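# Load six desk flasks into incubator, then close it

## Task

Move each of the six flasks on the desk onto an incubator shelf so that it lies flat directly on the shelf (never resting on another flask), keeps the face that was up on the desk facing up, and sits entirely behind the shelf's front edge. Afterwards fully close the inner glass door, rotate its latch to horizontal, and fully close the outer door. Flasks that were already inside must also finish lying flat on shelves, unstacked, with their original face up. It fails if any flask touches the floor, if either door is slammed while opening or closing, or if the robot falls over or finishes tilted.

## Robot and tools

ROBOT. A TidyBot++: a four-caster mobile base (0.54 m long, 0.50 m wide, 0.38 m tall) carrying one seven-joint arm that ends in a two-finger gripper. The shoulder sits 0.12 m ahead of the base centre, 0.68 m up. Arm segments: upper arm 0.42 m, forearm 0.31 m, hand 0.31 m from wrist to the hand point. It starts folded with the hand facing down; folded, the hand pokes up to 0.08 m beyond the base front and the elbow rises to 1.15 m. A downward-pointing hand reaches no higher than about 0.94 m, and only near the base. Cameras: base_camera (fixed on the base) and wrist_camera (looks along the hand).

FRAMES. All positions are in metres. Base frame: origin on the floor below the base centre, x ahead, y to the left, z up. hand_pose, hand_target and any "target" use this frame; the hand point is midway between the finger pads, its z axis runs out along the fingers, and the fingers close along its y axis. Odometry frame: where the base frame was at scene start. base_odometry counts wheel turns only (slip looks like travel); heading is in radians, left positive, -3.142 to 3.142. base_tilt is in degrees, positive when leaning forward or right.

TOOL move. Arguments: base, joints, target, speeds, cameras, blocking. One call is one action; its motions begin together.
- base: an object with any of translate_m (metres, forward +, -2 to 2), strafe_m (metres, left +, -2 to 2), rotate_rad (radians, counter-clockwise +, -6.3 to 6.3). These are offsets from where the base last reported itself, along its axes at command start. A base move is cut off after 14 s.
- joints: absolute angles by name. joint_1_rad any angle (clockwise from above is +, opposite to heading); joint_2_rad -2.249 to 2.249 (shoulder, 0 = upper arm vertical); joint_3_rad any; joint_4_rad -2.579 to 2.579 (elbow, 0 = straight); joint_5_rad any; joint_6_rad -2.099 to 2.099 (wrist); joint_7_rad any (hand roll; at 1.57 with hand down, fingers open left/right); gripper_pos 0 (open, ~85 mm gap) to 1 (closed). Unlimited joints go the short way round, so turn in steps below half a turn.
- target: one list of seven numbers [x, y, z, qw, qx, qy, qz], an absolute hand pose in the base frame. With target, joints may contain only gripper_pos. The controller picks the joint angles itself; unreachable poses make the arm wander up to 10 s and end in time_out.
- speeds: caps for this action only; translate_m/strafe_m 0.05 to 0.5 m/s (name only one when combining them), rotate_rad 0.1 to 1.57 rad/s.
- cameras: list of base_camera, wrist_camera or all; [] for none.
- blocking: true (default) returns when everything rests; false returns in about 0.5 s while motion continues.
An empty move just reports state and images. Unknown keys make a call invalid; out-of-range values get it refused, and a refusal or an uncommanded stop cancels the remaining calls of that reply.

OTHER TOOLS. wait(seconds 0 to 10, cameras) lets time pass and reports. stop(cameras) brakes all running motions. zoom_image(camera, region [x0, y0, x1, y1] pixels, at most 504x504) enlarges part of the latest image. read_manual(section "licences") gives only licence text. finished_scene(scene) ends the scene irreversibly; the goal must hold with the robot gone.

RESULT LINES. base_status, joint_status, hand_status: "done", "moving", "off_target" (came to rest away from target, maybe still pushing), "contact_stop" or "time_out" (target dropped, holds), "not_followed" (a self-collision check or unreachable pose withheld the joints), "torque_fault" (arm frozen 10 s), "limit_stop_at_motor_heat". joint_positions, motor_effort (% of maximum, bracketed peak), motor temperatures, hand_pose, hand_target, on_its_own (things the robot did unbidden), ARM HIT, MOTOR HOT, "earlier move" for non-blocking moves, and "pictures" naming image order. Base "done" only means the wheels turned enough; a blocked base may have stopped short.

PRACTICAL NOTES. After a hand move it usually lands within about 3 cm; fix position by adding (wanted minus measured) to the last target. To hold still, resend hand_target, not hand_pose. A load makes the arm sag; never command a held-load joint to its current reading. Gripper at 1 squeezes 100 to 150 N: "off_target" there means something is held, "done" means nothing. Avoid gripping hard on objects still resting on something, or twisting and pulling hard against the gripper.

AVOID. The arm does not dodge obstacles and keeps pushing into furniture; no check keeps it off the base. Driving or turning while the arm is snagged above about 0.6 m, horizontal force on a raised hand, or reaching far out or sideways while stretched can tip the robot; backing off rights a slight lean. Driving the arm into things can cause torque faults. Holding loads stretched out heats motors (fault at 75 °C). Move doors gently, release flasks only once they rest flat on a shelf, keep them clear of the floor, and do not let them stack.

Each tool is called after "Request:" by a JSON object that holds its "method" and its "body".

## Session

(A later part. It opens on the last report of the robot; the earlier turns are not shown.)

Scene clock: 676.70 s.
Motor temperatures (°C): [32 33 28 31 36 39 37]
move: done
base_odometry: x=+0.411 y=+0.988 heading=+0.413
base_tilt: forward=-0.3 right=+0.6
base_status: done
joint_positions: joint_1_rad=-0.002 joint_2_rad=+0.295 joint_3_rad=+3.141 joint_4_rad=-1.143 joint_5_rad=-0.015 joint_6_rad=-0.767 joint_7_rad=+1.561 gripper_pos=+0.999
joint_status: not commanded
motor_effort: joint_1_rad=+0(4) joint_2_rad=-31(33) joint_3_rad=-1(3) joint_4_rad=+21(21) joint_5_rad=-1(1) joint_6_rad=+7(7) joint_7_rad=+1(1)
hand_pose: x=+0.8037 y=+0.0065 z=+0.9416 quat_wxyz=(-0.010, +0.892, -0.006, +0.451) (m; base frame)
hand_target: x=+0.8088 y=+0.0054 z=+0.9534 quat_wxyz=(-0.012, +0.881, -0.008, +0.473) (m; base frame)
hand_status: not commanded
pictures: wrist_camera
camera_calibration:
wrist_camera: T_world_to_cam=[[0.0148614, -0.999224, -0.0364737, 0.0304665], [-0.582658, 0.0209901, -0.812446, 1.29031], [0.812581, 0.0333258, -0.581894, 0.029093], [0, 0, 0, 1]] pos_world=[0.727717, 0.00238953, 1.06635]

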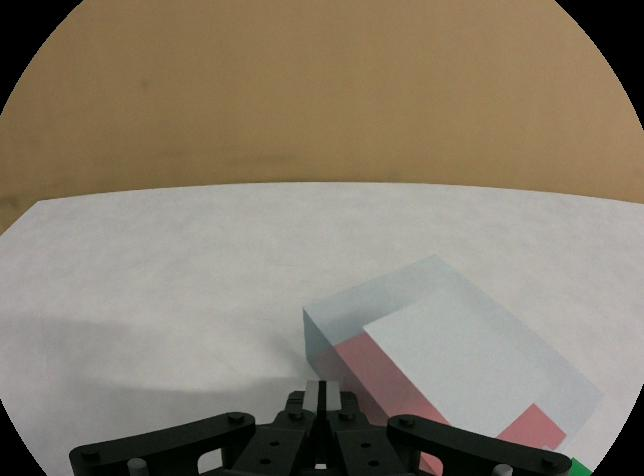

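Request:
{"method": "move", "body": {"joints": {"joint_2_rad":0.30,"joint_4_rad":-0.93,"joint_6_rad":-1.02}, "cameras": []}}

Request:
{"method": "move", "body": {"base": {"translate_m":-0.28}, "joints": {"gripper_pos":0.3}, "cameras": []}}

Request:
{"method": "move", "body": {"base": {"translate_m":-0.025,"strafe_m":-0.676,"rotate_rad":0.51}, "speeds": {"rotate_rad":0.5}}}

Scene clock: 687.17 s.
Motor temperatures (°C): [32 33 28 31 36 39 37]
move: done
base_odometry: x=+0.411 y=+0.988 heading=+0.413
base_tilt: forward=-0.3 right=+0.6
base_status: not commanded
joint_positions: joint_1_rad=-0.002 joint_2_rad=+0.295 joint_3_rad=+3.141 joint_4_rad=-0.954 joint_5_rad=-0.015 joint_6_rad=-0.946 joint_7_rad=+1.561 gripper_pos=+0.999
joint_status: all done
motor_effort: joint_1_rad=+0(0) joint_2_rad=-30(33) joint_3_rad=-1(2) joint_4_rad=+20(22) joint_5_rad=+0(1) joint_6_rad=+6(8) joint_7_rad=+0(1)
hand_pose: x=+0.7921 y=+0.0070 z=+1.0019 quat_wxyz=(-0.011, +0.890, -0.004, +0.456) (m; base frame)
hand_target: x=+0.7818 y=+0.0067 z=+0.9933 quat_wxyz=(-0.012, +0.902, -0.006, +0.431) (m; base frame)
hand_status: not commanded
pictures: none
No camera images: "cameras" was empty.

Scene clock: 689.00 s.
Motor temperatures (°C): [32 33 28 31 36 39 37]
move: done
base_odometry: x=+0.155 y=+0.876 heading=+0.413
base_tilt: forward=-0.3 right=+0.5
base_status: done
joint_positions: joint_1_rad=-0.002 joint_2_rad=+0.297 joint_3_rad=+3.141 joint_4_rad=-0.953 joint_5_rad=-0.015 joint_6_rad=-0.951 joint_7_rad=+1.561 gripper_pos=+0.300
joint_status: all done
motor_effort: joint_1_rad=+0(1) joint_2_rad=-29(33) joint_3_rad=-1(2) joint_4_rad=+20(21) joint_5_rad=-1(1) joint_6_rad=+7(7) joint_7_rad=-1(2)
hand_pose: x=+0.7917 y=+0.0070 z=+1.0001 quat_wxyz=(-0.011, +0.891, -0.004, +0.453) (m; base frame)
hand_target: x=+0.7818 y=+0.0067 z=+0.9933 quat_wxyz=(-0.012, +0.902, -0.006, +0.431) (m; base frame)
hand_status: not commanded
pictures: none
No camera images: "cameras" was empty.

Scene clock: 691.67 s.
Motor temperatures (°C): [32 33 28 31 36 39 37]
move: done
base_odometry: x=+0.403 y=+0.247 heading=+0.924
base_tilt: forward=-0.3 right=+0.6
base_status: done
joint_positions: joint_1_rad=+0.003 joint_2_rad=+0.297 joint_3_rad=+3.143 joint_4_rad=-0.953 joint_5_rad=-0.015 joint_6_rad=-0.952 joint_7_rad=+1.561 gripper_pos=+0.300
joint_status: not commanded
motor_effort: joint_1_rad=+0(4) joint_2_rad=-30(32) joint_3_rad=-1(3) joint_4_rad=+20(21) joint_5_rad=-1(2) joint_6_rad=+6(7) joint_7_rad=+0(1)
hand_pose: x=+0.7919 y=+0.0023 z=+0.9998 quat_wxyz=(-0.009, +0.891, -0.008, +0.453) (m; base frame)
hand_target: x=+0.7818 y=+0.0067 z=+0.9933 quat_wxyz=(-0.012, +0.902, -0.006, +0.431) (m; base frame)
hand_status: not commanded
pictures: base_camera, wrist_camera
camera_calibration:
wrist_camera: T_world_to_cam=[[0.0103787, -0.999327, -0.0351778, 0.030824], [-0.579752, 0.0226498, -0.814478, 1.33046], [0.814727, 0.0288476, -0.579127, 0.0682397], [0, 0, 0, 1]] pos_world=[0.715423, -0.00130002, 1.12424]

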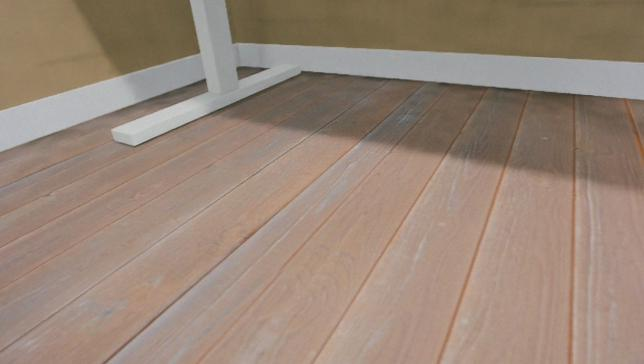

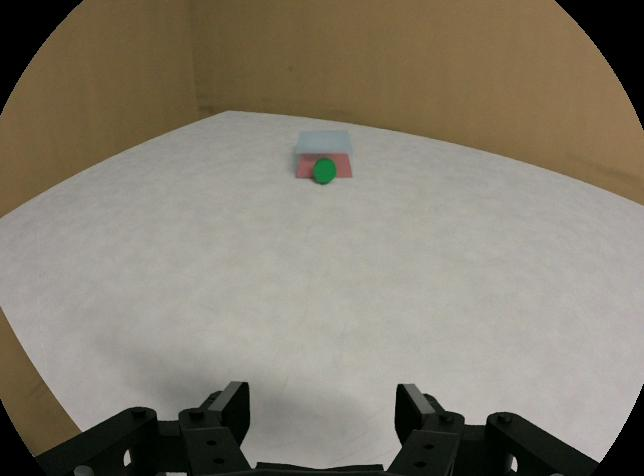

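Request:
{"method": "move", "body": {"base": {"translate_m":0.29}, "speeds": {"translate_m":0.3}, "cameras": []}}

Request:
{"method": "move", "body": {"joints": {"joint_2_rad":0.28,"joint_4_rad":-1.17,"joint_6_rad":-0.70}}}

Scene clock: 695.70 s.
Motor temperatures (°C): [32 33 28 31 36 39 37]
move: done
base_odometry: x=+0.579 y=+0.478 heading=+0.923
base_tilt: forward=-0.2 right=+0.5
base_status: done
joint_positions: joint_1_rad=+0.003 joint_2_rad=+0.305 joint_3_rad=+3.143 joint_4_rad=-0.952 joint_5_rad=-0.015 joint_6_rad=-0.953 joint_7_rad=+1.561 gripper_pos=+0.300
joint_status: not commanded
motor_effort: joint_1_rad=+0(2) joint_2_rad=-30(33) joint_3_rad=-1(2) joint_4_rad=+20(21) joint_5_rad=+0(1) joint_6_rad=+6(7) joint_7_rad=+0(1)
hand_pose: x=+0.7941 y=+0.0023 z=+0.9948 quat_wxyz=(-0.009, +0.893, -0.008, +0.449) (m; base frame)
hand_target: x=+0.7818 y=+0.0067 z=+0.9933 quat_wxyz=(-0.012, +0.902, -0.006, +0.431) (m; base frame)
hand_status: not commanded
pictures: none
No camera images: "cameras" was empty.

Scene clock: 697.00 s.
Motor temperatures (°C): [32 33 28 31 36 39 37]
move: done
base_odometry: x=+0.579 y=+0.478 heading=+0.923
base_tilt: forward=-0.3 right=+0.6
base_status: not commanded
joint_positions: joint_1_rad=+0.003 joint_2_rad=+0.304 joint_3_rad=+3.143 joint_4_rad=-1.154 joint_5_rad=-0.015 joint_6_rad=-0.763 joint_7_rad=+1.561 gripper_pos=+0.300
joint_status: all done
motor_effort: joint_1_rad=+0(1) joint_2_rad=-31(33) joint_3_rad=-1(2) joint_4_rad=+21(22) joint_5_rad=-1(1) joint_6_rad=+6(7) joint_7_rad=-1(1)
hand_pose: x=+0.8051 y=+0.0017 z=+0.9302 quat_wxyz=(-0.008, +0.896, -0.009, +0.444) (m; base frame)
hand_target: x=+0.8079 y=+0.0054 z=+0.9537 quat_wxyz=(-0.012, +0.880, -0.008, +0.476) (m; base frame)
hand_status: not commanded
pictures: base_camera, wrist_camera
camera_calibration:
wrist_camera: T_world_to_cam=[[0.00700032, -0.999326, -0.0360246, 0.0311417], [-0.595539, 0.0247735, -0.802945, 1.2835], [0.803296, 0.0270749, -0.594964, 0.041173], [0, 0, 0, 1]] pos_world=[0.731079, -0.00179073, 1.05619]

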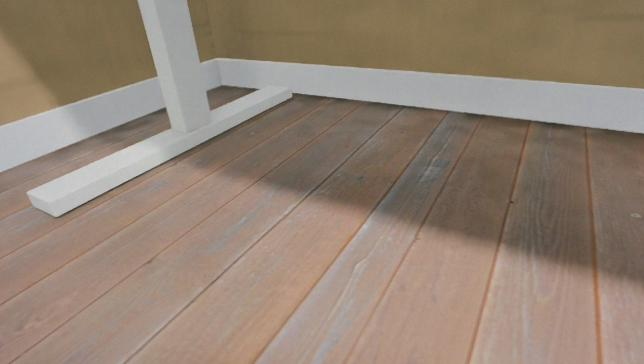

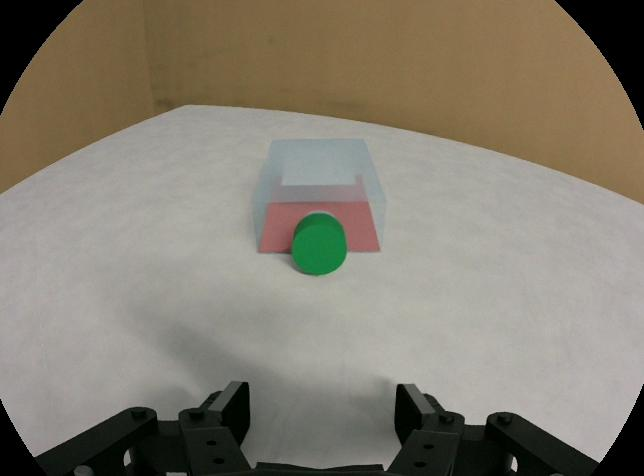

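Request:
{"method": "move", "body": {"base": {"translate_m":0.07,"strafe_m":-0.026,"rotate_rad":0.03}, "speeds": {"translate_m":0.12,"rotate_rad":0.2}, "joints": {"joint_2_rad":0.286,"joint_4_rad":-1.172,"joint_6_rad":-0.698}, "cameras": ["wrist_camera"]}}

Scene clock: 700.70 s.
Motor temperatures (°C): [32 33 28 31 36 39 37]
move: done
base_odometry: x=+0.642 y=+0.518 heading=+0.954
base_tilt: forward=-0.3 right=+0.6
base_status: done
joint_positions: joint_1_rad=-0.004 joint_2_rad=+0.301 joint_3_rad=+3.139 joint_4_rad=-1.155 joint_5_rad=-0.015 joint_6_rad=-0.757 joint_7_rad=+1.561 gripper_pos=+0.300
joint_status: all done
motor_effort: joint_1_rad=+0(3) joint_2_rad=-31(34) joint_3_rad=-2(3) joint_4_rad=+21(21) joint_5_rad=-1(2) joint_6_rad=+7(7) joint_7_rad=+0(1)
hand_pose: x=+0.8051 y=+0.0088 z=+0.9334 quat_wxyz=(-0.011, +0.894, -0.004, +0.448) (m; base frame)
hand_target: x=+0.8096 y=+0.0054 z=+0.9489 quat_wxyz=(-0.012, +0.881, -0.008, +0.473) (m; base frame)
hand_status: not commanded
pictures: wrist_camera
camera_calibration:
wrist_camera: T_world_to_cam=[[0.018022, -0.99915, -0.0370798, 0.030478], [-0.589184, 0.01935, -0.807767, 1.28532], [0.807798, 0.0364044, -0.588334, 0.0329782], [0, 0, 0, 1]] pos_world=[0.730099, 0.0043806, 1.05877]

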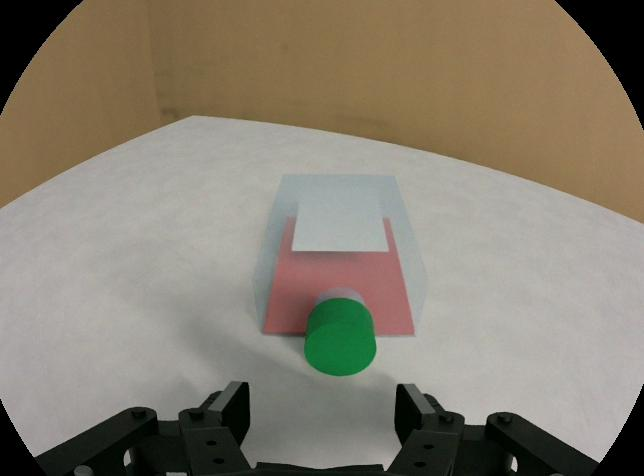

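Request:
{"method": "move", "body": {"base": {"translate_m":0.015,"strafe_m":-0.007}, "speeds": {"translate_m":0.1}, "joints": {"joint_2_rad":0.288,"joint_4_rad":-1.178,"joint_6_rad":-0.692}, "cameras": ["wrist_camera"]}}

Scene clock: 702.47 s.
Motor temperatures (°C): [32 33 28 31 36 39 37]
move: done
base_odometry: x=+0.656 y=+0.527 heading=+0.955
base_tilt: forward=-0.3 right=+0.5
base_status: done
joint_positions: joint_1_rad=-0.003 joint_2_rad=+0.301 joint_3_rad=+3.140 joint_4_rad=-1.161 joint_5_rad=-0.015 joint_6_rad=-0.752 joint_7_rad=+1.561 gripper_pos=+0.300
joint_status: all done
motor_effort: joint_1_rad=+0(3) joint_2_rad=-32(35) joint_3_rad=-1(3) joint_4_rad=+21(22) joint_5_rad=-1(1) joint_6_rad=+6(7) joint_7_rad=+0(1)
hand_pose: x=+0.8053 y=+0.0074 z=+0.9314 quat_wxyz=(-0.011, +0.894, -0.005, +0.447) (m; base frame)
hand_target: x=+0.8103 y=+0.0053 z=+0.9457 quat_wxyz=(-0.012, +0.881, -0.009, +0.472) (m; base frame)
hand_status: not commanded
pictures: wrist_camera
camera_calibration:
wrist_camera: T_world_to_cam=[[0.0158169, -0.999194, -0.0368856, 0.0306125], [-0.589642, 0.0204718, -0.807405, 1.28379], [0.80751, 0.0345199, -0.588843, 0.0324405], [0, 0, 0, 1]] pos_world=[0.730298, 0.00318648, 1.05677]

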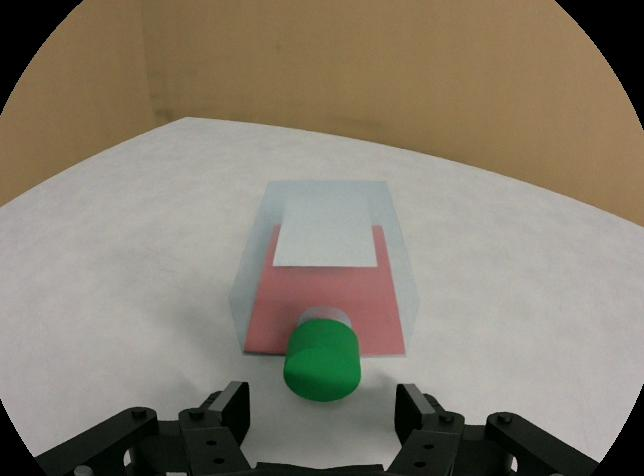

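Request:
{"method": "move", "body": {"base": {"translate_m":0.028,"strafe_m":0.0}, "speeds": {"translate_m":0.08}, "joints": {"joint_2_rad":0.289,"joint_4_rad":-1.18,"joint_6_rad":-0.69}, "cameras": ["wrist_camera"]}}

Scene clock: 704.17 s.
Motor temperatures (°C): [32 33 28 31 36 39 37]
move: done
base_odometry: x=+0.672 y=+0.549 heading=+0.954
base_tilt: forward=-0.3 right=+0.6
base_status: done
joint_positions: joint_1_rad=-0.003 joint_2_rad=+0.299 joint_3_rad=+3.140 joint_4_rad=-1.163 joint_5_rad=-0.015 joint_6_rad=-0.749 joint_7_rad=+1.561 gripper_pos=+0.300
joint_status: all done
motor_effort: joint_1_rad=+0(3) joint_2_rad=-31(34) joint_3_rad=-1(2) joint_4_rad=+21(22) joint_5_rad=+0(1) joint_6_rad=+6(7) joint_7_rad=+0(1)
hand_pose: x=+0.8051 y=+0.0074 z=+0.9323 quat_wxyz=(-0.011, +0.894, -0.005, +0.449) (m; base frame)
hand_target: x=+0.8106 y=+0.0053 z=+0.9444 quat_wxyz=(-0.012, +0.882, -0.009, +0.472) (m; base frame)
hand_status: not commanded
pictures: wrist_camera
camera_calibration:
wrist_camera: T_world_to_cam=[[0.0158302, -0.999198, -0.0367868, 0.0305318], [-0.587553, 0.0204731, -0.808926, 1.28414], [0.809031, 0.0344196, -0.586758, 0.0299329], [0, 0, 0, 1]] pos_world=[0.729803, 0.00318659, 1.05746]

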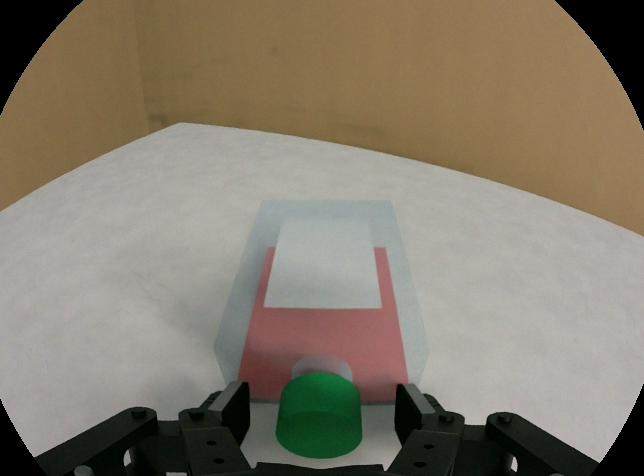

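Request:
{"method": "move", "body": {"joints": {"gripper_pos":0.72}, "cameras": ["wrist_camera"]}}

Request:
{"method": "move", "body": {"joints": {"joint_2_rad":0.28,"joint_4_rad":-1.09,"joint_6_rad":-0.85,"gripper_pos":0.8}, "cameras": []}}

Request:
{"method": "move", "body": {"joints": {"joint_2_rad":0.287,"joint_4_rad":-0.925,"joint_6_rad":-1.04}, "cameras": ["wrist_camera"]}}

Scene clock: 706.07 s.
Motor temperatures (°C): [32 33 28 31 36 39 37]
move: off_target
base_odometry: x=+0.672 y=+0.549 heading=+0.954
base_tilt: forward=-0.3 right=+0.6
base_status: not commanded
joint_positions: joint_1_rad=-0.003 joint_2_rad=+0.299 joint_3_rad=+3.140 joint_4_rad=-1.163 joint_5_rad=-0.015 joint_6_rad=-0.748 joint_7_rad=+1.561 gripper_pos=+0.680
joint_status: gripper_pos off_target (ended at +0.680, target +0.720)
motor_effort: joint_1_rad=+0(0) joint_2_rad=-30(31) joint_3_rad=-1(2) joint_4_rad=+21(21) joint_5_rad=+0(1) joint_6_rad=+7(7) joint_7_rad=+0(1)
hand_pose: x=+0.8053 y=+0.0074 z=+0.9325 quat_wxyz=(-0.011, +0.893, -0.005, +0.449) (m; base frame)
hand_target: x=+0.8106 y=+0.0053 z=+0.9444 quat_wxyz=(-0.012, +0.882, -0.009, +0.472) (m; base frame)
hand_status: not commanded
pictures: wrist_camera
camera_calibration:
wrist_camera: T_world_to_cam=[[0.0158735, -0.999198, -0.0367699, 0.0304895], [-0.586565, 0.0204761, -0.809643, 1.28434], [0.809747, 0.0344198, -0.585769, 0.0284778], [0, 0, 0, 1]] pos_world=[0.729806, 0.0031866, 1.05766]

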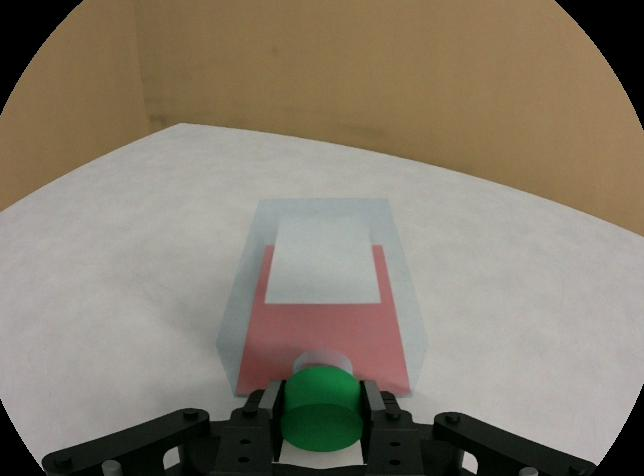

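Scene clock: 706.97 s.
Motor temperatures (°C): [32 33 28 31 36 39 37]
move: off_target
base_odometry: x=+0.672 y=+0.549 heading=+0.954
base_tilt: forward=-0.2 right=+0.6
base_status: not commanded
joint_positions: joint_1_rad=-0.003 joint_2_rad=+0.299 joint_3_rad=+3.140 joint_4_rad=-1.115 joint_5_rad=-0.015 joint_6_rad=-0.807 joint_7_rad=+1.561 gripper_pos=+0.680
joint_status: gripper_pos off_target (ended at +0.680, target +0.800); the others done
motor_effort: joint_1_rad=+0(0) joint_2_rad=-31(33) joint_3_rad=-1(2) joint_4_rad=+22(23) joint_5_rad=-1(1) joint_6_rad=+7(8) joint_7_rad=+0(1)
hand_pose: x=+0.8010 y=+0.0076 z=+0.9448 quat_wxyz=(-0.011, +0.896, -0.005, +0.444) (m; base frame)
hand_target: x=+0.7913 y=+0.0060 z=+0.9607 quat_wxyz=(-0.012, +0.896, -0.007, +0.445) (m; base frame)
hand_status: not commanded
pictures: none
No camera images: "cameras" was empty.

Scene clock: 708.10 s.
Motor temperatures (°C): [32 33 28 31 36 39 37]
move: done
base_odometry: x=+0.672 y=+0.549 heading=+0.954
base_tilt: forward=-0.3 right=+0.6
base_status: not commanded
joint_positions: joint_1_rad=-0.003 joint_2_rad=+0.299 joint_3_rad=+3.140 joint_4_rad=-0.952 joint_5_rad=-0.015 joint_6_rad=-0.969 joint_7_rad=+1.561 gripper_pos=+0.680
joint_status: all done
motor_effort: joint_1_rad=+0(0) joint_2_rad=-31(33) joint_3_rad=-1(2) joint_4_rad=+21(23) joint_5_rad=-1(1) joint_6_rad=+7(8) joint_7_rad=+0(1)
hand_pose: x=+0.7892 y=+0.0080 z=+0.9950 quat_wxyz=(-0.011, +0.895, -0.004, +0.445) (m; base frame)
hand_target: x=+0.7742 y=+0.0067 z=+0.9998 quat_wxyz=(-0.012, +0.903, -0.006, +0.430) (m; base frame)
hand_status: not commanded
pictures: wrist_camera
camera_calibration:
wrist_camera: T_world_to_cam=[[0.0187696, -0.999169, -0.0361725, 0.0306961], [-0.594241, 0.017947, -0.804087, 1.32596], [0.804068, 0.0365876, -0.593411, 0.0901408], [0, 0, 0, 1]] pos_world=[0.714886, 0.00357549, 1.12079]

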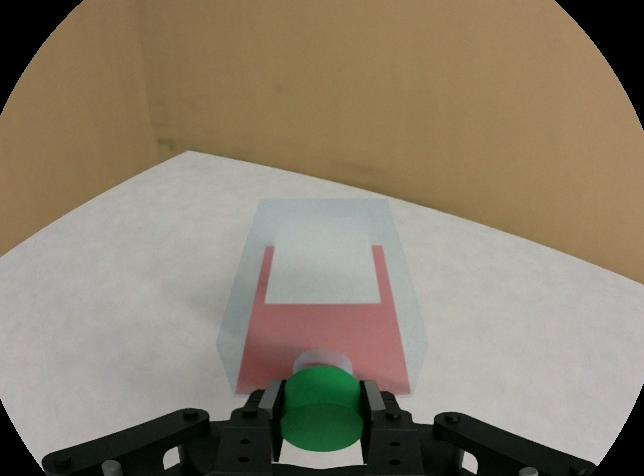

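Request:
{"method": "move", "body": {"base": {"translate_m":-0.45}, "speeds": {"translate_m":0.35}, "cameras": []}}

Request:
{"method": "move", "body": {"base": {"translate_m":-1.088,"strafe_m":-0.212,"rotate_rad":-2.145}, "speeds": {"translate_m":0.45,"rotate_rad":0.85}}}

Scene clock: 712.27 s.
Motor temperatures (°C): [32 33 28 31 36 39 37]
move: done
base_odometry: x=+0.412 y=+0.182 heading=+0.954
base_tilt: forward=-0.3 right=+0.6
base_status: done
joint_positions: joint_1_rad=-0.002 joint_2_rad=+0.298 joint_3_rad=+3.140 joint_4_rad=-0.951 joint_5_rad=-0.015 joint_6_rad=-0.976 joint_7_rad=+1.561 gripper_pos=+0.680
joint_status: not commanded
motor_effort: joint_1_rad=+0(2) joint_2_rad=-30(35) joint_3_rad=-1(2) joint_4_rad=+21(22) joint_5_rad=-1(1) joint_6_rad=+7(8) joint_7_rad=-1(1)
hand_pose: x=+0.7877 y=+0.0078 z=+0.9940 quat_wxyz=(-0.011, +0.897, -0.004, +0.442) (m; base frame)
hand_target: x=+0.7742 y=+0.0067 z=+0.9998 quat_wxyz=(-0.012, +0.903, -0.006, +0.430) (m; base frame)
hand_status: not commanded
pictures: none
No camera images: "cameras" was empty.

Scene clock: 715.97 s.
Motor temperatures (°C): [32 33 28 31 36 39 37]
move: done
base_odometry: x=-0.044 y=-0.828 heading=-1.192
base_tilt: forward=-0.3 right=+0.6
base_status: done
joint_positions: joint_1_rad=+0.011 joint_2_rad=+0.300 joint_3_rad=+3.149 joint_4_rad=-0.951 joint_5_rad=-0.015 joint_6_rad=-0.976 joint_7_rad=+1.561 gripper_pos=+0.680
joint_status: not commanded
motor_effort: joint_1_rad=+0(6) joint_2_rad=-31(35) joint_3_rad=-1(6) joint_4_rad=+21(21) joint_5_rad=-1(2) joint_6_rad=+7(7) joint_7_rad=+0(1)
hand_pose: x=+0.7886 y=-0.0062 z=+0.9922 quat_wxyz=(-0.005, +0.897, -0.013, +0.441) (m; base frame)
hand_target: x=+0.7742 y=+0.0067 z=+0.9998 quat_wxyz=(-0.012, +0.903, -0.006, +0.430) (m; base frame)
hand_status: not commanded
pictures: base_camera, wrist_camera
camera_calibration:
wrist_camera: T_world_to_cam=[[-0.00378298, -0.99943, -0.0335601, 0.0316901], [-0.600526, 0.0291055, -0.799076, 1.32378], [0.799596, 0.0171308, -0.600293, 0.0997017], [0, 0, 0, 1]] pos_world=[0.715363, -0.00856524, 1.11871]

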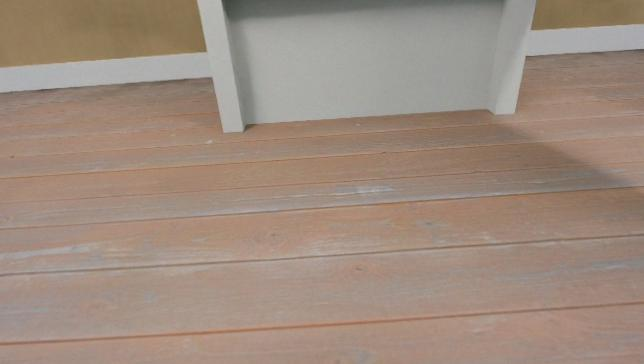

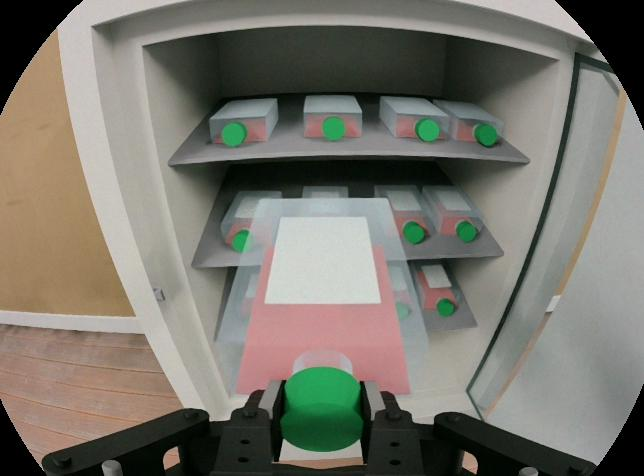

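Request:
{"method": "move", "body": {"joints": {"joint_2_rad":0.37,"joint_4_rad":-1.4,"joint_6_rad":-0.43}, "cameras": []}}

Request:
{"method": "move", "body": {"base": {"translate_m":0.18,"strafe_m":-0.02,"rotate_rad":0.014}, "speeds": {"translate_m":0.2}, "joints": {"joint_2_rad":0.46,"joint_4_rad":-1.815,"joint_6_rad":0.115}}}

Scene clock: 720.40 s.
Motor temperatures (°C): [32 33 28 31 36 39 37]
move: done
base_odometry: x=-0.044 y=-0.828 heading=-1.192
base_tilt: forward=-0.3 right=+0.6
base_status: not commanded
joint_positions: joint_1_rad=+0.011 joint_2_rad=+0.372 joint_3_rad=+3.149 joint_4_rad=-1.389 joint_5_rad=-0.015 joint_6_rad=-0.497 joint_7_rad=+1.561 gripper_pos=+0.680
joint_status: all done
motor_effort: joint_1_rad=+0(1) joint_2_rad=-33(36) joint_3_rad=-1(2) joint_4_rad=+21(23) joint_5_rad=-1(1) joint_6_rad=+7(8) joint_7_rad=+0(1)
hand_pose: x=+0.8213 y=-0.0086 z=+0.8169 quat_wxyz=(-0.003, +0.904, -0.017, +0.428) (m; base frame)
hand_target: x=+0.8310 y=+0.0039 z=+0.8287 quat_wxyz=(-0.010, +0.891, -0.011, +0.454) (m; base frame)
hand_status: not commanded
pictures: none
No camera images: "cameras" was empty.

Scene clock: 722.30 s.
Motor temperatures (°C): [32 33 28 31 36 39 37]
move: done
base_odometry: x=+0.004 y=-1.003 heading=-1.178
base_tilt: forward=-0.3 right=+0.5
base_status: done
joint_positions: joint_1_rad=+0.003 joint_2_rad=+0.465 joint_3_rad=+3.144 joint_4_rad=-1.799 joint_5_rad=-0.015 joint_6_rad=+0.048 joint_7_rad=+1.561 gripper_pos=+0.680
joint_status: all done
motor_effort: joint_1_rad=+0(5) joint_2_rad=-34(37) joint_3_rad=+0(3) joint_4_rad=+18(23) joint_5_rad=-1(1) joint_6_rad=+7(8) joint_7_rad=+1(1)
hand_pose: x=+0.7983 y=-0.0024 z=+0.6697 quat_wxyz=(-0.004, +0.895, -0.014, +0.446) (m; base frame)
hand_target: x=+0.8042 y=+0.0006 z=+0.6823 quat_wxyz=(-0.006, +0.882, -0.014, +0.471) (m; base frame)
hand_status: not commanded
pictures: base_camera, wrist_camera
camera_calibration:
wrist_camera: T_world_to_cam=[[-0.00509989, -0.999474, -0.0320233, 0.0246963], [-0.591386, 0.0288379, -0.805873, 1.06894], [0.806373, 0.0148283, -0.591222, -0.113227], [0, 0, 0, 1]] pos_world=[0.723587, -0.00446379, 0.795281]

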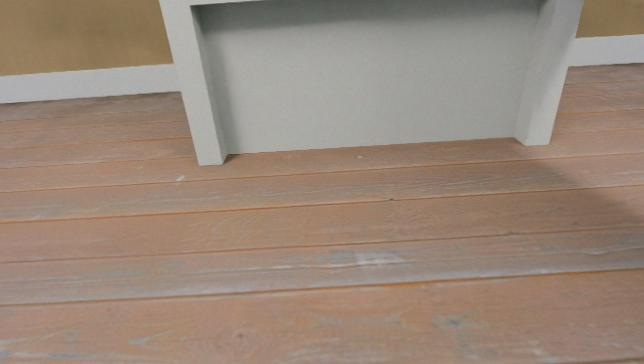

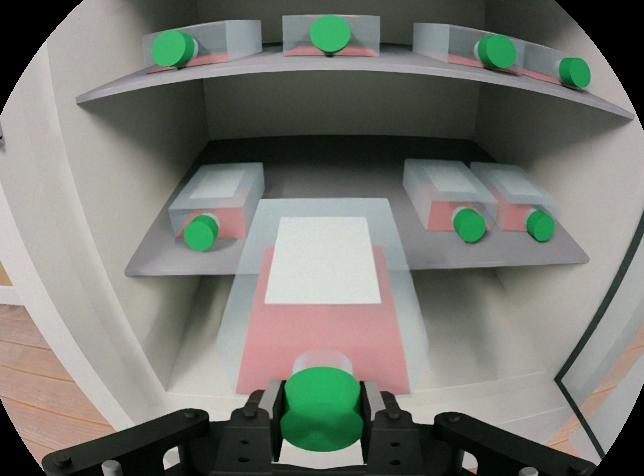

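Request:
{"method": "move", "body": {"base": {"translate_m":0.2,"strafe_m":-0.005,"rotate_rad":-0.008}, "speeds": {"translate_m":0.15}}}

Scene clock: 726.43 s.
Motor temperatures (°C): [32 33 28 31 36 39 37]
move: done
base_odometry: x=+0.076 y=-1.190 heading=-1.187
base_tilt: forward=-0.3 right=+0.6
base_status: done
joint_positions: joint_1_rad=+0.002 joint_2_rad=+0.466 joint_3_rad=+3.143 joint_4_rad=-1.803 joint_5_rad=-0.015 joint_6_rad=+0.053 joint_7_rad=+1.561 gripper_pos=+0.680
joint_status: not commanded
motor_effort: joint_1_rad=+0(4) joint_2_rad=-32(36) joint_3_rad=-1(4) joint_4_rad=+17(19) joint_5_rad=-1(1) joint_6_rad=+7(8) joint_7_rad=+0(1)
hand_pose: x=+0.7975 y=-0.0011 z=+0.6685 quat_wxyz=(-0.004, +0.895, -0.013, +0.447) (m; base frame)
hand_target: x=+0.8042 y=+0.0006 z=+0.6823 quat_wxyz=(-0.006, +0.882, -0.014, +0.471) (m; base frame)
hand_status: not commanded
pictures: base_camera, wrist_camera
camera_calibration:
wrist_camera: T_world_to_cam=[[-0.00309968, -0.999472, -0.032335, 0.0246498], [-0.59114, 0.0279119, -0.806086, 1.06746], [0.806563, 0.0166159, -0.590914, -0.113687], [0, 0, 0, 1]] pos_world=[0.722789, -0.0032689, 0.79408]

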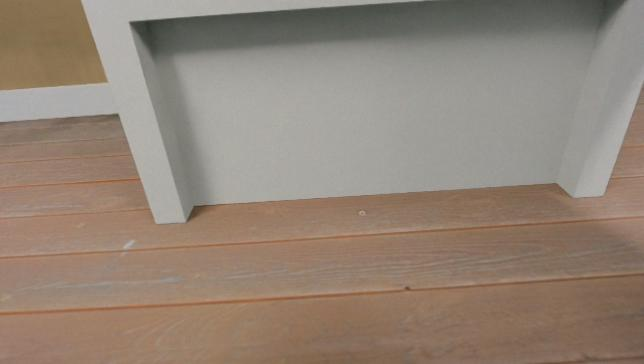

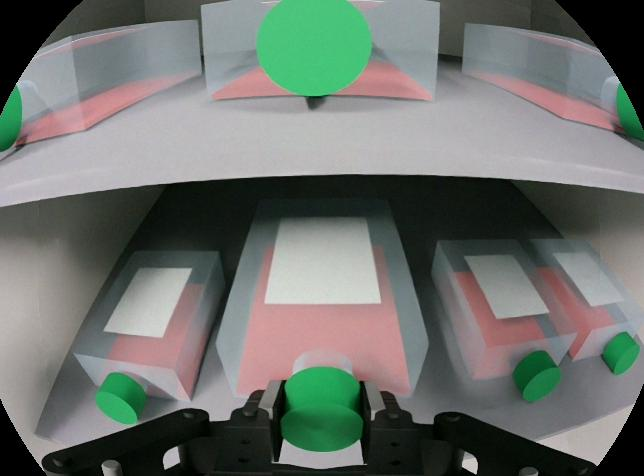

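Request:
{"method": "move", "body": {"base": {"translate_m":0.066,"strafe_m":-0.003}, "speeds": {"translate_m":0.1}, "joints": {"joint_2_rad":0.49,"joint_4_rad":-1.88,"joint_6_rad":0.19}, "cameras": []}}

Request:
{"method": "move", "body": {"joints": {"joint_2_rad":0.515,"joint_4_rad":-1.93,"joint_6_rad":0.265}, "cameras": ["wrist_camera"]}}

Scene clock: 730.33 s.
Motor temperatures (°C): [32 33 28 31 36 39 37]
move: done
base_odometry: x=+0.098 y=-1.252 heading=-1.187
base_tilt: forward=-0.2 right=+0.5
base_status: done
joint_positions: joint_1_rad=+0.002 joint_2_rad=+0.489 joint_3_rad=+3.143 joint_4_rad=-1.868 joint_5_rad=-0.015 joint_6_rad=+0.131 joint_7_rad=+1.561 gripper_pos=+0.680
joint_status: all done
motor_effort: joint_1_rad=+0(2) joint_2_rad=-33(35) joint_3_rad=+0(3) joint_4_rad=+17(19) joint_5_rad=-1(1) joint_6_rad=+7(9) joint_7_rad=+0(1)
hand_pose: x=+0.7853 y=-0.0014 z=+0.6407 quat_wxyz=(-0.004, +0.897, -0.013, +0.441) (m; base frame)
hand_target: x=+0.7915 y=+0.0002 z=+0.6496 quat_wxyz=(-0.005, +0.887, -0.014, +0.462) (m; base frame)
hand_status: not commanded
pictures: none
No camera images: "cameras" was empty.

Scene clock: 731.37 s.
Motor temperatures (°C): [32 33 28 31 36 39 37]
move: done
base_odometry: x=+0.098 y=-1.252 heading=-1.187
base_tilt: forward=-0.3 right=+0.6
base_status: not commanded
joint_positions: joint_1_rad=+0.002 joint_2_rad=+0.509 joint_3_rad=+3.143 joint_4_rad=-1.918 joint_5_rad=-0.015 joint_6_rad=+0.206 joint_7_rad=+1.561 gripper_pos=+0.680
joint_status: all done
motor_effort: joint_1_rad=+0(1) joint_2_rad=-33(34) joint_3_rad=-2(2) joint_4_rad=+16(17) joint_5_rad=-1(1) joint_6_rad=+7(8) joint_7_rad=+0(1)
hand_pose: x=+0.7779 y=-0.0017 z=+0.6234 quat_wxyz=(-0.003, +0.896, -0.013, +0.444) (m; base frame)
hand_target: x=+0.7832 y=-0.0003 z=+0.6287 quat_wxyz=(-0.005, +0.887, -0.015, +0.462) (m; base frame)
hand_status: not commanded
pictures: wrist_camera
camera_calibration:
wrist_camera: T_world_to_cam=[[-0.00490175, -0.999518, -0.0306508, 0.0227537], [-0.595308, 0.0275447, -0.803026, 1.02091], [0.803483, 0.0143104, -0.595156, -0.119493], [0, 0, 0, 1]] pos_world=[0.703877, -0.0036678, 0.749396]

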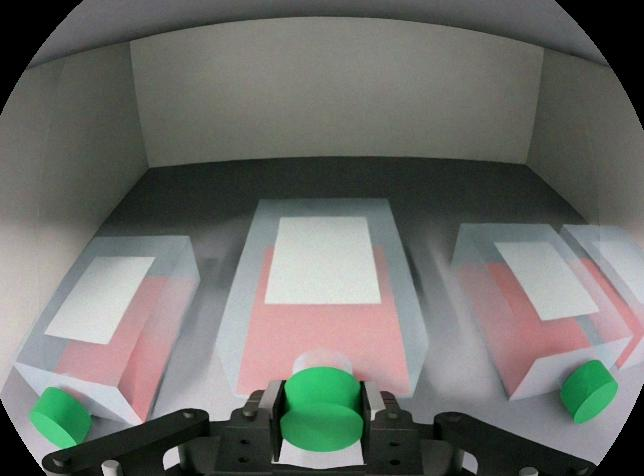

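Good. Lower to contact (≈.6035).

Request:
{"method": "move", "body": {"joints": {"joint_2_rad":0.54,"joint_4_rad":-1.962,"joint_6_rad":0.315}, "cameras": []}}

Request:
{"method": "move", "body": {"joints": {"joint_2_rad":0.552,"joint_4_rad":-1.977,"joint_6_rad":0.337}, "cameras": []}}

Request:
{"method": "move", "body": {"joints": {"joint_2_rad":0.562,"joint_4_rad":-1.987,"joint_6_rad":0.347}, "cameras": []}}

Request:
{"method": "move", "body": {"joints": {"joint_2_rad":0.572,"joint_4_rad":-1.998,"joint_6_rad":0.355}, "cameras": ["wrist_camera"]}}

Scene clock: 733.60 s.
Motor temperatures (°C): [32 33 28 31 36 39 37]
move: done
base_odometry: x=+0.098 y=-1.252 heading=-1.187
base_tilt: forward=-0.3 right=+0.5
base_status: not commanded
joint_positions: joint_1_rad=+0.002 joint_2_rad=+0.534 joint_3_rad=+3.143 joint_4_rad=-1.949 joint_5_rad=-0.015 joint_6_rad=+0.258 joint_7_rad=+1.561 gripper_pos=+0.680
joint_status: all done
motor_effort: joint_1_rad=+0(0) joint_2_rad=-33(34) joint_3_rad=-1(2) joint_4_rad=+15(17) joint_5_rad=+0(1) joint_6_rad=+7(8) joint_7_rad=+0(1)
hand_pose: x=+0.7727 y=-0.0019 z=+0.6062 quat_wxyz=(-0.003, +0.897, -0.013, +0.443) (m; base frame)
hand_target: x=+0.7770 y=-0.0006 z=+0.6106 quat_wxyz=(-0.004, +0.888, -0.015, +0.459) (m; base frame)
hand_status: not commanded
pictures: none
No camera images: "cameras" was empty.

Scene clock: 734.17 s.
Motor temperatures (°C): [32 33 28 31 36 39 37]
move: done
base_odometry: x=+0.098 y=-1.252 heading=-1.187
base_tilt: forward=-0.3 right=+0.6
base_status: not commanded
joint_positions: joint_1_rad=+0.002 joint_2_rad=+0.540 joint_3_rad=+3.143 joint_4_rad=-1.961 joint_5_rad=-0.015 joint_6_rad=+0.282 joint_7_rad=+1.561 gripper_pos=+0.680
joint_status: all done
motor_effort: joint_1_rad=+0(1) joint_2_rad=-32(33) joint_3_rad=-2(2) joint_4_rad=+14(15) joint_5_rad=-1(1) joint_6_rad=+6(7) joint_7_rad=+1(1)
hand_pose: x=+0.7715 y=-0.0020 z=+0.6029 quat_wxyz=(-0.003, +0.895, -0.013, +0.445) (m; base frame)
hand_target: x=+0.7735 y=-0.0007 z=+0.6017 quat_wxyz=(-0.004, +0.889, -0.015, +0.457) (m; base frame)
hand_status: not commanded
pictures: none
No camera images: "cameras" was empty.

Scene clock: 734.70 s.
Motor temperatures (°C): [32 33 28 31 36 39 37]
move: done
base_odometry: x=+0.098 y=-1.252 heading=-1.187
base_tilt: forward=-0.3 right=+0.6
base_status: not commanded
joint_positions: joint_1_rad=+0.002 joint_2_rad=+0.542 joint_3_rad=+3.143 joint_4_rad=-1.966 joint_5_rad=-0.015 joint_6_rad=+0.294 joint_7_rad=+1.561 gripper_pos=+0.680
joint_status: all done
motor_effort: joint_1_rad=+0(0) joint_2_rad=-31(33) joint_3_rad=+0(2) joint_4_rad=+13(15) joint_5_rad=+0(1) joint_6_rad=+5(6) joint_7_rad=+0(1)
hand_pose: x=+0.7715 y=-0.0021 z=+0.6026 quat_wxyz=(-0.003, +0.894, -0.013, +0.448) (m; base frame)
hand_target: x=+0.7701 y=-0.0008 z=+0.5934 quat_wxyz=(-0.004, +0.892, -0.015, +0.453) (m; base frame)
hand_status: not commanded
pictures: none
No camera images: "cameras" was empty.

Scene clock: 735.23 s.
Motor temperatures (°C): [32 33 28 31 36 39 37]
move: done
base_odometry: x=+0.098 y=-1.252 heading=-1.187
base_tilt: forward=-0.3 right=+0.6
base_status: not commanded
joint_positions: joint_1_rad=+0.002 joint_2_rad=+0.543 joint_3_rad=+3.143 joint_4_rad=-1.971 joint_5_rad=-0.015 joint_6_rad=+0.307 joint_7_rad=+1.561 gripper_pos=+0.680
joint_status: all done
motor_effort: joint_1_rad=+0(0) joint_2_rad=-30(32) joint_3_rad=-1(2) joint_4_rad=+13(14) joint_5_rad=-1(1) joint_6_rad=+5(6) joint_7_rad=+1(1)
hand_pose: x=+0.7714 y=-0.0022 z=+0.6024 quat_wxyz=(-0.003, +0.893, -0.013, +0.450) (m; base frame)
hand_target: x=+0.7657 y=-0.0008 z=+0.5842 quat_wxyz=(-0.003, +0.894, -0.015, +0.447) (m; base frame)
hand_status: not commanded
pictures: wrist_camera
camera_calibration:
wrist_camera: T_world_to_cam=[[-0.00534375, -0.99955, -0.0295027, 0.0213098], [-0.584329, 0.0270633, -0.811066, 0.996502], [0.811499, 0.0129051, -0.584211, -0.139505], [0, 0, 0, 1]] pos_world=[0.695607, -0.00386804, 0.727356]

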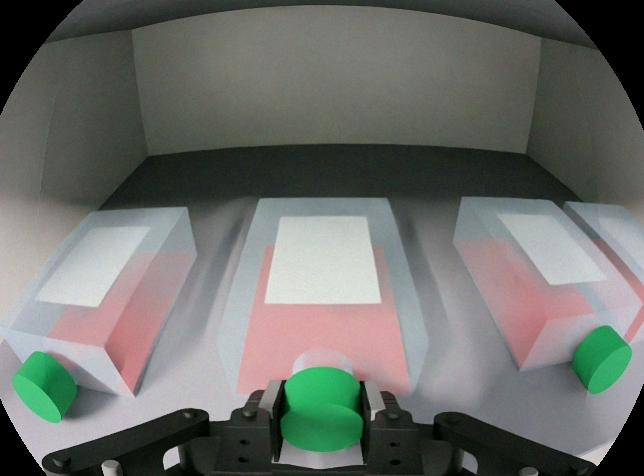

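Request:
{"method": "move", "body": {"joints": {"joint_2_rad":0.57,"joint_4_rad":-2.0,"joint_6_rad":0.345,"gripper_pos":0.45}, "cameras": []}}

Request:
{"method": "move", "body": {"joints": {"joint_2_rad":0.555,"joint_4_rad":-1.985,"joint_6_rad":0.33}, "cameras": []}}

Request:
{"method": "move", "body": {"base": {"translate_m":-0.1}, "speeds": {"translate_m":0.1}, "cameras": ["wrist_camera"]}}

Scene clock: 738.67 s.
Motor temperatures (°C): [32 33 28 31 36 39 37]
move: done
base_odometry: x=+0.098 y=-1.252 heading=-1.187
base_tilt: forward=-0.2 right=+0.6
base_status: not commanded
joint_positions: joint_1_rad=+0.002 joint_2_rad=+0.547 joint_3_rad=+3.142 joint_4_rad=-1.973 joint_5_rad=-0.015 joint_6_rad=+0.307 joint_7_rad=+1.561 gripper_pos=+0.450
joint_status: all done
motor_effort: joint_1_rad=+1(3) joint_2_rad=-30(32) joint_3_rad=+0(2) joint_4_rad=+12(14) joint_5_rad=-1(1) joint_6_rad=+4(6) joint_7_rad=+1(1)
hand_pose: x=+0.7704 y=-0.0018 z=+0.5994 quat_wxyz=(-0.003, +0.894, -0.013, +0.448) (m; base frame)
hand_target: x=+0.7631 y=-0.0008 z=+0.5822 quat_wxyz=(-0.004, +0.897, -0.015, +0.442) (m; base frame)
hand_status: not commanded
pictures: none
No camera images: "cameras" was empty.

Scene clock: 739.20 s.
Motor temperatures (°C): [32 33 28 31 36 39 37]
move: done
base_odometry: x=+0.098 y=-1.252 heading=-1.187
base_tilt: forward=-0.2 right=+0.6
base_status: not commanded
joint_positions: joint_1_rad=+0.002 joint_2_rad=+0.547 joint_3_rad=+3.142 joint_4_rad=-1.973 joint_5_rad=-0.015 joint_6_rad=+0.307 joint_7_rad=+1.561 gripper_pos=+0.450
joint_status: all done
motor_effort: joint_1_rad=+1(1) joint_2_rad=-30(31) joint_3_rad=+0(2) joint_4_rad=+12(13) joint_5_rad=-1(1) joint_6_rad=+5(5) joint_7_rad=+0(1)
hand_pose: x=+0.7704 y=-0.0018 z=+0.5995 quat_wxyz=(-0.003, +0.894, -0.013, +0.448) (m; base frame)
hand_target: x=+0.7685 y=-0.0007 z=+0.5945 quat_wxyz=(-0.004, +0.893, -0.015, +0.449) (m; base frame)
hand_status: not commanded
pictures: none
No camera images: "cameras" was empty.

Scene clock: 740.77 s.
Motor temperatures (°C): [32 33 28 31 36 39 37]
move: done
base_odometry: x=+0.060 y=-1.159 heading=-1.187
base_tilt: forward=-0.2 right=+0.6
base_status: done
joint_positions: joint_1_rad=+0.002 joint_2_rad=+0.551 joint_3_rad=+3.142 joint_4_rad=-1.977 joint_5_rad=-0.015 joint_6_rad=+0.308 joint_7_rad=+1.561 gripper_pos=+0.450
joint_status: not commanded
motor_effort: joint_1_rad=+0(1) joint_2_rad=-32(33) joint_3_rad=-2(2) joint_4_rad=+14(15) joint_5_rad=-1(1) joint_6_rad=+6(7) joint_7_rad=-1(1)
hand_pose: x=+0.7684 y=-0.0018 z=+0.5954 quat_wxyz=(-0.003, +0.896, -0.013, +0.445) (m; base frame)
hand_target: x=+0.7685 y=-0.0007 z=+0.5945 quat_wxyz=(-0.004, +0.893, -0.015, +0.449) (m; base frame)
hand_status: not commanded
pictures: wrist_camera
camera_calibration:
wrist_camera: T_world_to_cam=[[-0.0053193, -0.999548, -0.0295891, 0.0214677], [-0.59413, 0.0269597, -0.803917, 0.992388], [0.804351, 0.0133035, -0.594005, -0.129866], [0, 0, 0, 1]] pos_world=[0.69418, -0.00356881, 0.721292]

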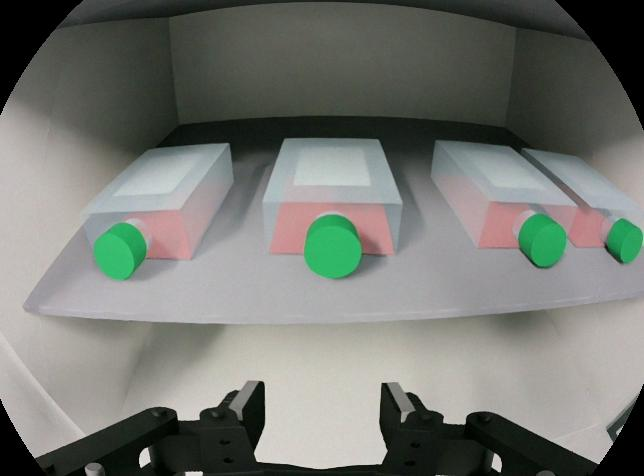

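Request:
{"method": "move", "body": {"base": {"translate_m":-0.62}, "cameras": ["base_camera","wrist_camera"]}}

Request:
{"method": "move", "body": {"joints": {"joint_2_rad":0.318,"joint_4_rad":-0.93,"joint_6_rad":-0.99,"joint_7_rad":0.0,"gripper_pos":1.0}}}

Scene clock: 747.17 s.
Motor temperatures (°C): [32 33 28 31 36 39 37]
move: done
base_odometry: x=-0.172 y=-0.585 heading=-1.186
base_tilt: forward=-0.2 right=+0.6
base_status: done
joint_positions: joint_1_rad=+0.002 joint_2_rad=+0.551 joint_3_rad=+3.142 joint_4_rad=-1.977 joint_5_rad=-0.015 joint_6_rad=+0.308 joint_7_rad=+1.561 gripper_pos=+0.450
joint_status: not commanded
motor_effort: joint_1_rad=+0(1) joint_2_rad=-32(34) joint_3_rad=-1(2) joint_4_rad=+14(15) joint_5_rad=-1(1) joint_6_rad=+7(7) joint_7_rad=+0(2)
hand_pose: x=+0.7683 y=-0.0018 z=+0.5950 quat_wxyz=(-0.003, +0.896, -0.013, +0.445) (m; base frame)
hand_target: x=+0.7685 y=-0.0007 z=+0.5945 quat_wxyz=(-0.004, +0.893, -0.015, +0.449) (m; base frame)
hand_status: not commanded
pictures: base_camera, wrist_camera
camera_calibration:
wrist_camera: T_world_to_cam=[[-0.00533657, -0.999548, -0.029585, 0.0214679], [-0.594597, 0.026959, -0.803572, 0.992223], [0.804006, 0.0133028, -0.594472, -0.129466], [0, 0, 0, 1]] pos_world=[0.694179, -0.00356881, 0.720993]

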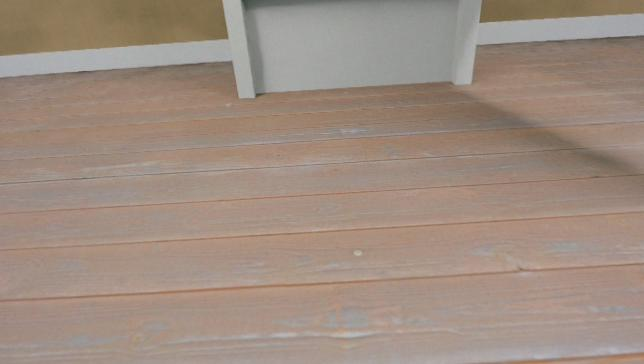

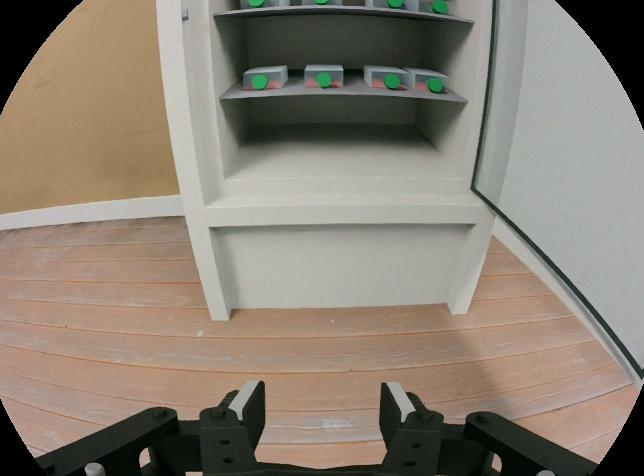

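Scene clock: 749.93 s.
Motor temperatures (°C): [32 33 28 31 36 39 37]
move: done
base_odometry: x=-0.172 y=-0.585 heading=-1.186
base_tilt: forward=-0.3 right=+0.6
base_status: not commanded
joint_positions: joint_1_rad=+0.002 joint_2_rad=+0.337 joint_3_rad=+3.142 joint_4_rad=-0.954 joint_5_rad=-0.015 joint_6_rad=-0.916 joint_7_rad=+0.074 gripper_pos=+0.999
joint_status: all done
motor_effort: joint_1_rad=+0(0) joint_2_rad=-32(37) joint_3_rad=-2(2) joint_4_rad=+20(21) joint_5_rad=-1(1) joint_6_rad=+6(8) joint_7_rad=+1(2)
hand_pose: x=+0.8108 y=+0.0032 z=+0.9804 quat_wxyz=(-0.311, +0.652, -0.609, +0.325) (m; base frame)
hand_target: x=+0.7932 y=+0.0066 z=+0.9886 quat_wxyz=(-0.316, +0.635, -0.637, +0.302) (m; base frame)
hand_status: not commanded
pictures: base_camera, wrist_camera
camera_calibration:
wrist_camera: T_world_to_cam=[[-0.5761, -0.0620382, -0.815022, 1.26792], [-0.0346782, 0.998073, -0.0514594, 0.132482], [0.816643, -0.00138227, -0.577141, 0.0381508], [0, 0, 0, 1]] pos_world=[0.703886, -0.0535151, 1.06222]

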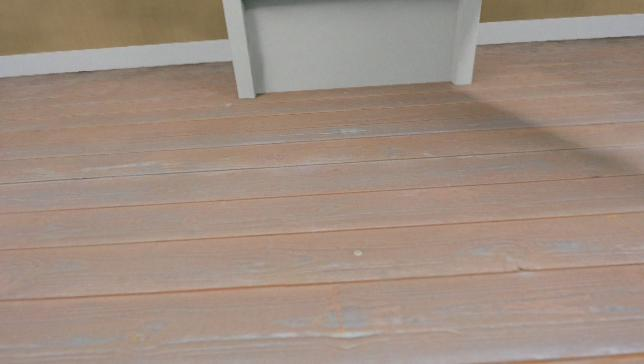

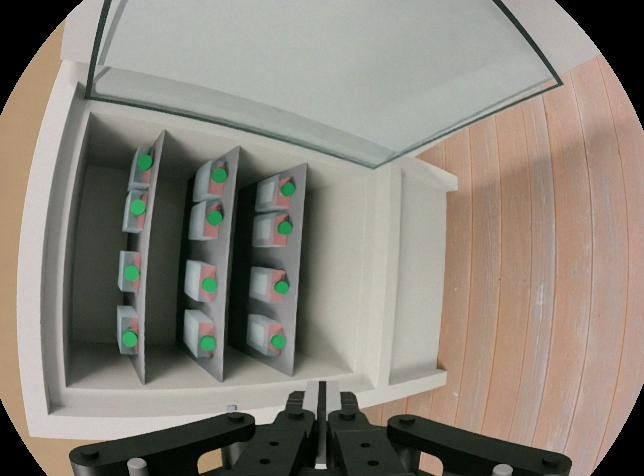

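Request:
{"method": "move", "body": {"base": {"translate_m":-0.14,"strafe_m":-0.45}}}

Scene clock: 753.57 s.
Motor temperatures (°C): [32 33 28 31 36 39 37]
move: done
base_odometry: x=-0.642 y=-0.623 heading=-1.187
base_tilt: forward=-0.2 right=+0.5
base_status: done
joint_positions: joint_1_rad=+0.006 joint_2_rad=+0.337 joint_3_rad=+3.144 joint_4_rad=-0.954 joint_5_rad=-0.015 joint_6_rad=-0.919 joint_7_rad=+0.072 gripper_pos=+0.999
joint_status: not commanded
motor_effort: joint_1_rad=+0(3) joint_2_rad=-31(33) joint_3_rad=-1(3) joint_4_rad=+21(21) joint_5_rad=+0(1) joint_6_rad=+7(7) joint_7_rad=+0(2)
hand_pose: x=+0.8101 y=-0.0002 z=+0.9801 quat_wxyz=(-0.310, +0.651, -0.612, +0.325) (m; base frame)
hand_target: x=+0.7932 y=+0.0066 z=+0.9886 quat_wxyz=(-0.316, +0.635, -0.637, +0.302) (m; base frame)
hand_status: not commanded
pictures: base_camera, wrist_camera
camera_calibration:
wrist_camera: T_world_to_cam=[[-0.578447, -0.0574021, -0.813698, 1.26775], [-0.0285434, 0.998334, -0.0501361, 0.129537], [0.815221, -0.00577532, -0.579122, 0.0417243], [0, 0, 0, 1]] pos_world=[0.703008, -0.0563084, 1.06222]

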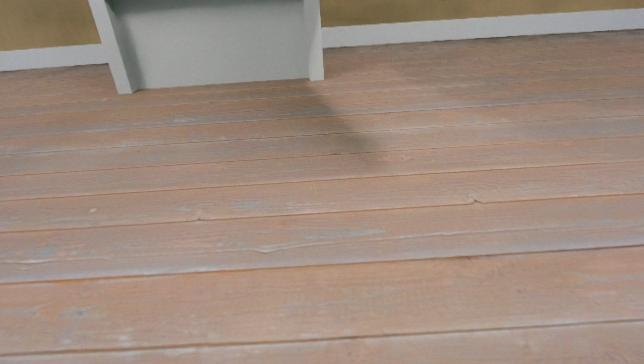

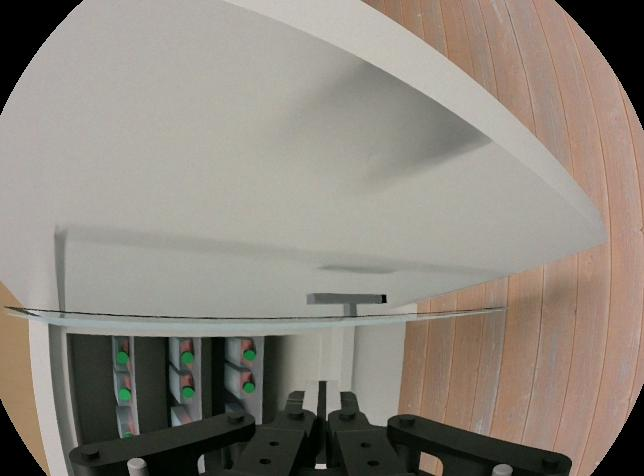

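Request:
{"method": "move", "body": {"base": {"translate_m":0.1,"strafe_m":-0.035}, "speeds": {"translate_m":0.2}}}

Scene clock: 759.73 s.
Motor temperatures (°C): [32 33 28 31 36 39 37]
move: done
base_odometry: x=-0.637 y=-0.729 heading=-1.187
base_tilt: forward=-0.3 right=+0.6
base_status: done
joint_positions: joint_1_rad=+0.006 joint_2_rad=+0.333 joint_3_rad=+3.144 joint_4_rad=-0.954 joint_5_rad=-0.015 joint_6_rad=-0.920 joint_7_rad=+0.072 gripper_pos=+0.999
joint_status: not commanded
motor_effort: joint_1_rad=+0(1) joint_2_rad=-31(34) joint_3_rad=-1(2) joint_4_rad=+20(21) joint_5_rad=+0(1) joint_6_rad=+6(7) joint_7_rad=+1(1)
hand_pose: x=+0.8086 y=-0.0002 z=+0.9829 quat_wxyz=(-0.311, +0.650, -0.612, +0.326) (m; base frame)
hand_target: x=+0.7932 y=+0.0066 z=+0.9886 quat_wxyz=(-0.316, +0.635, -0.637, +0.302) (m; base frame)
hand_status: not commanded
pictures: base_camera, wrist_camera
camera_calibration:
wrist_camera: T_world_to_cam=[[-0.575825, -0.0572903, -0.815563, 1.26881], [-0.0283182, 0.998341, -0.0501358, 0.129447], [0.817082, -0.00577413, -0.576492, 0.0404754], [0, 0, 0, 1]] pos_world=[0.701208, -0.0563084, 1.06462]

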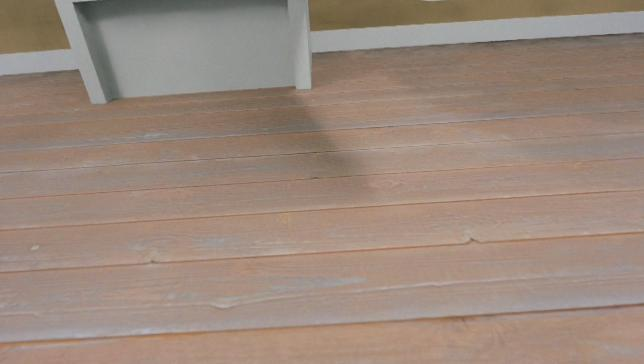

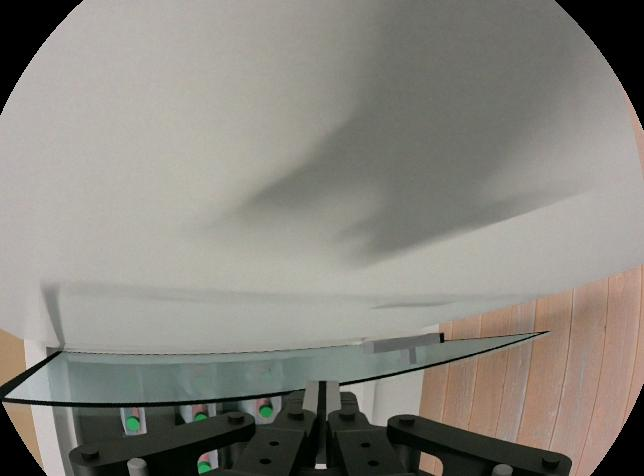

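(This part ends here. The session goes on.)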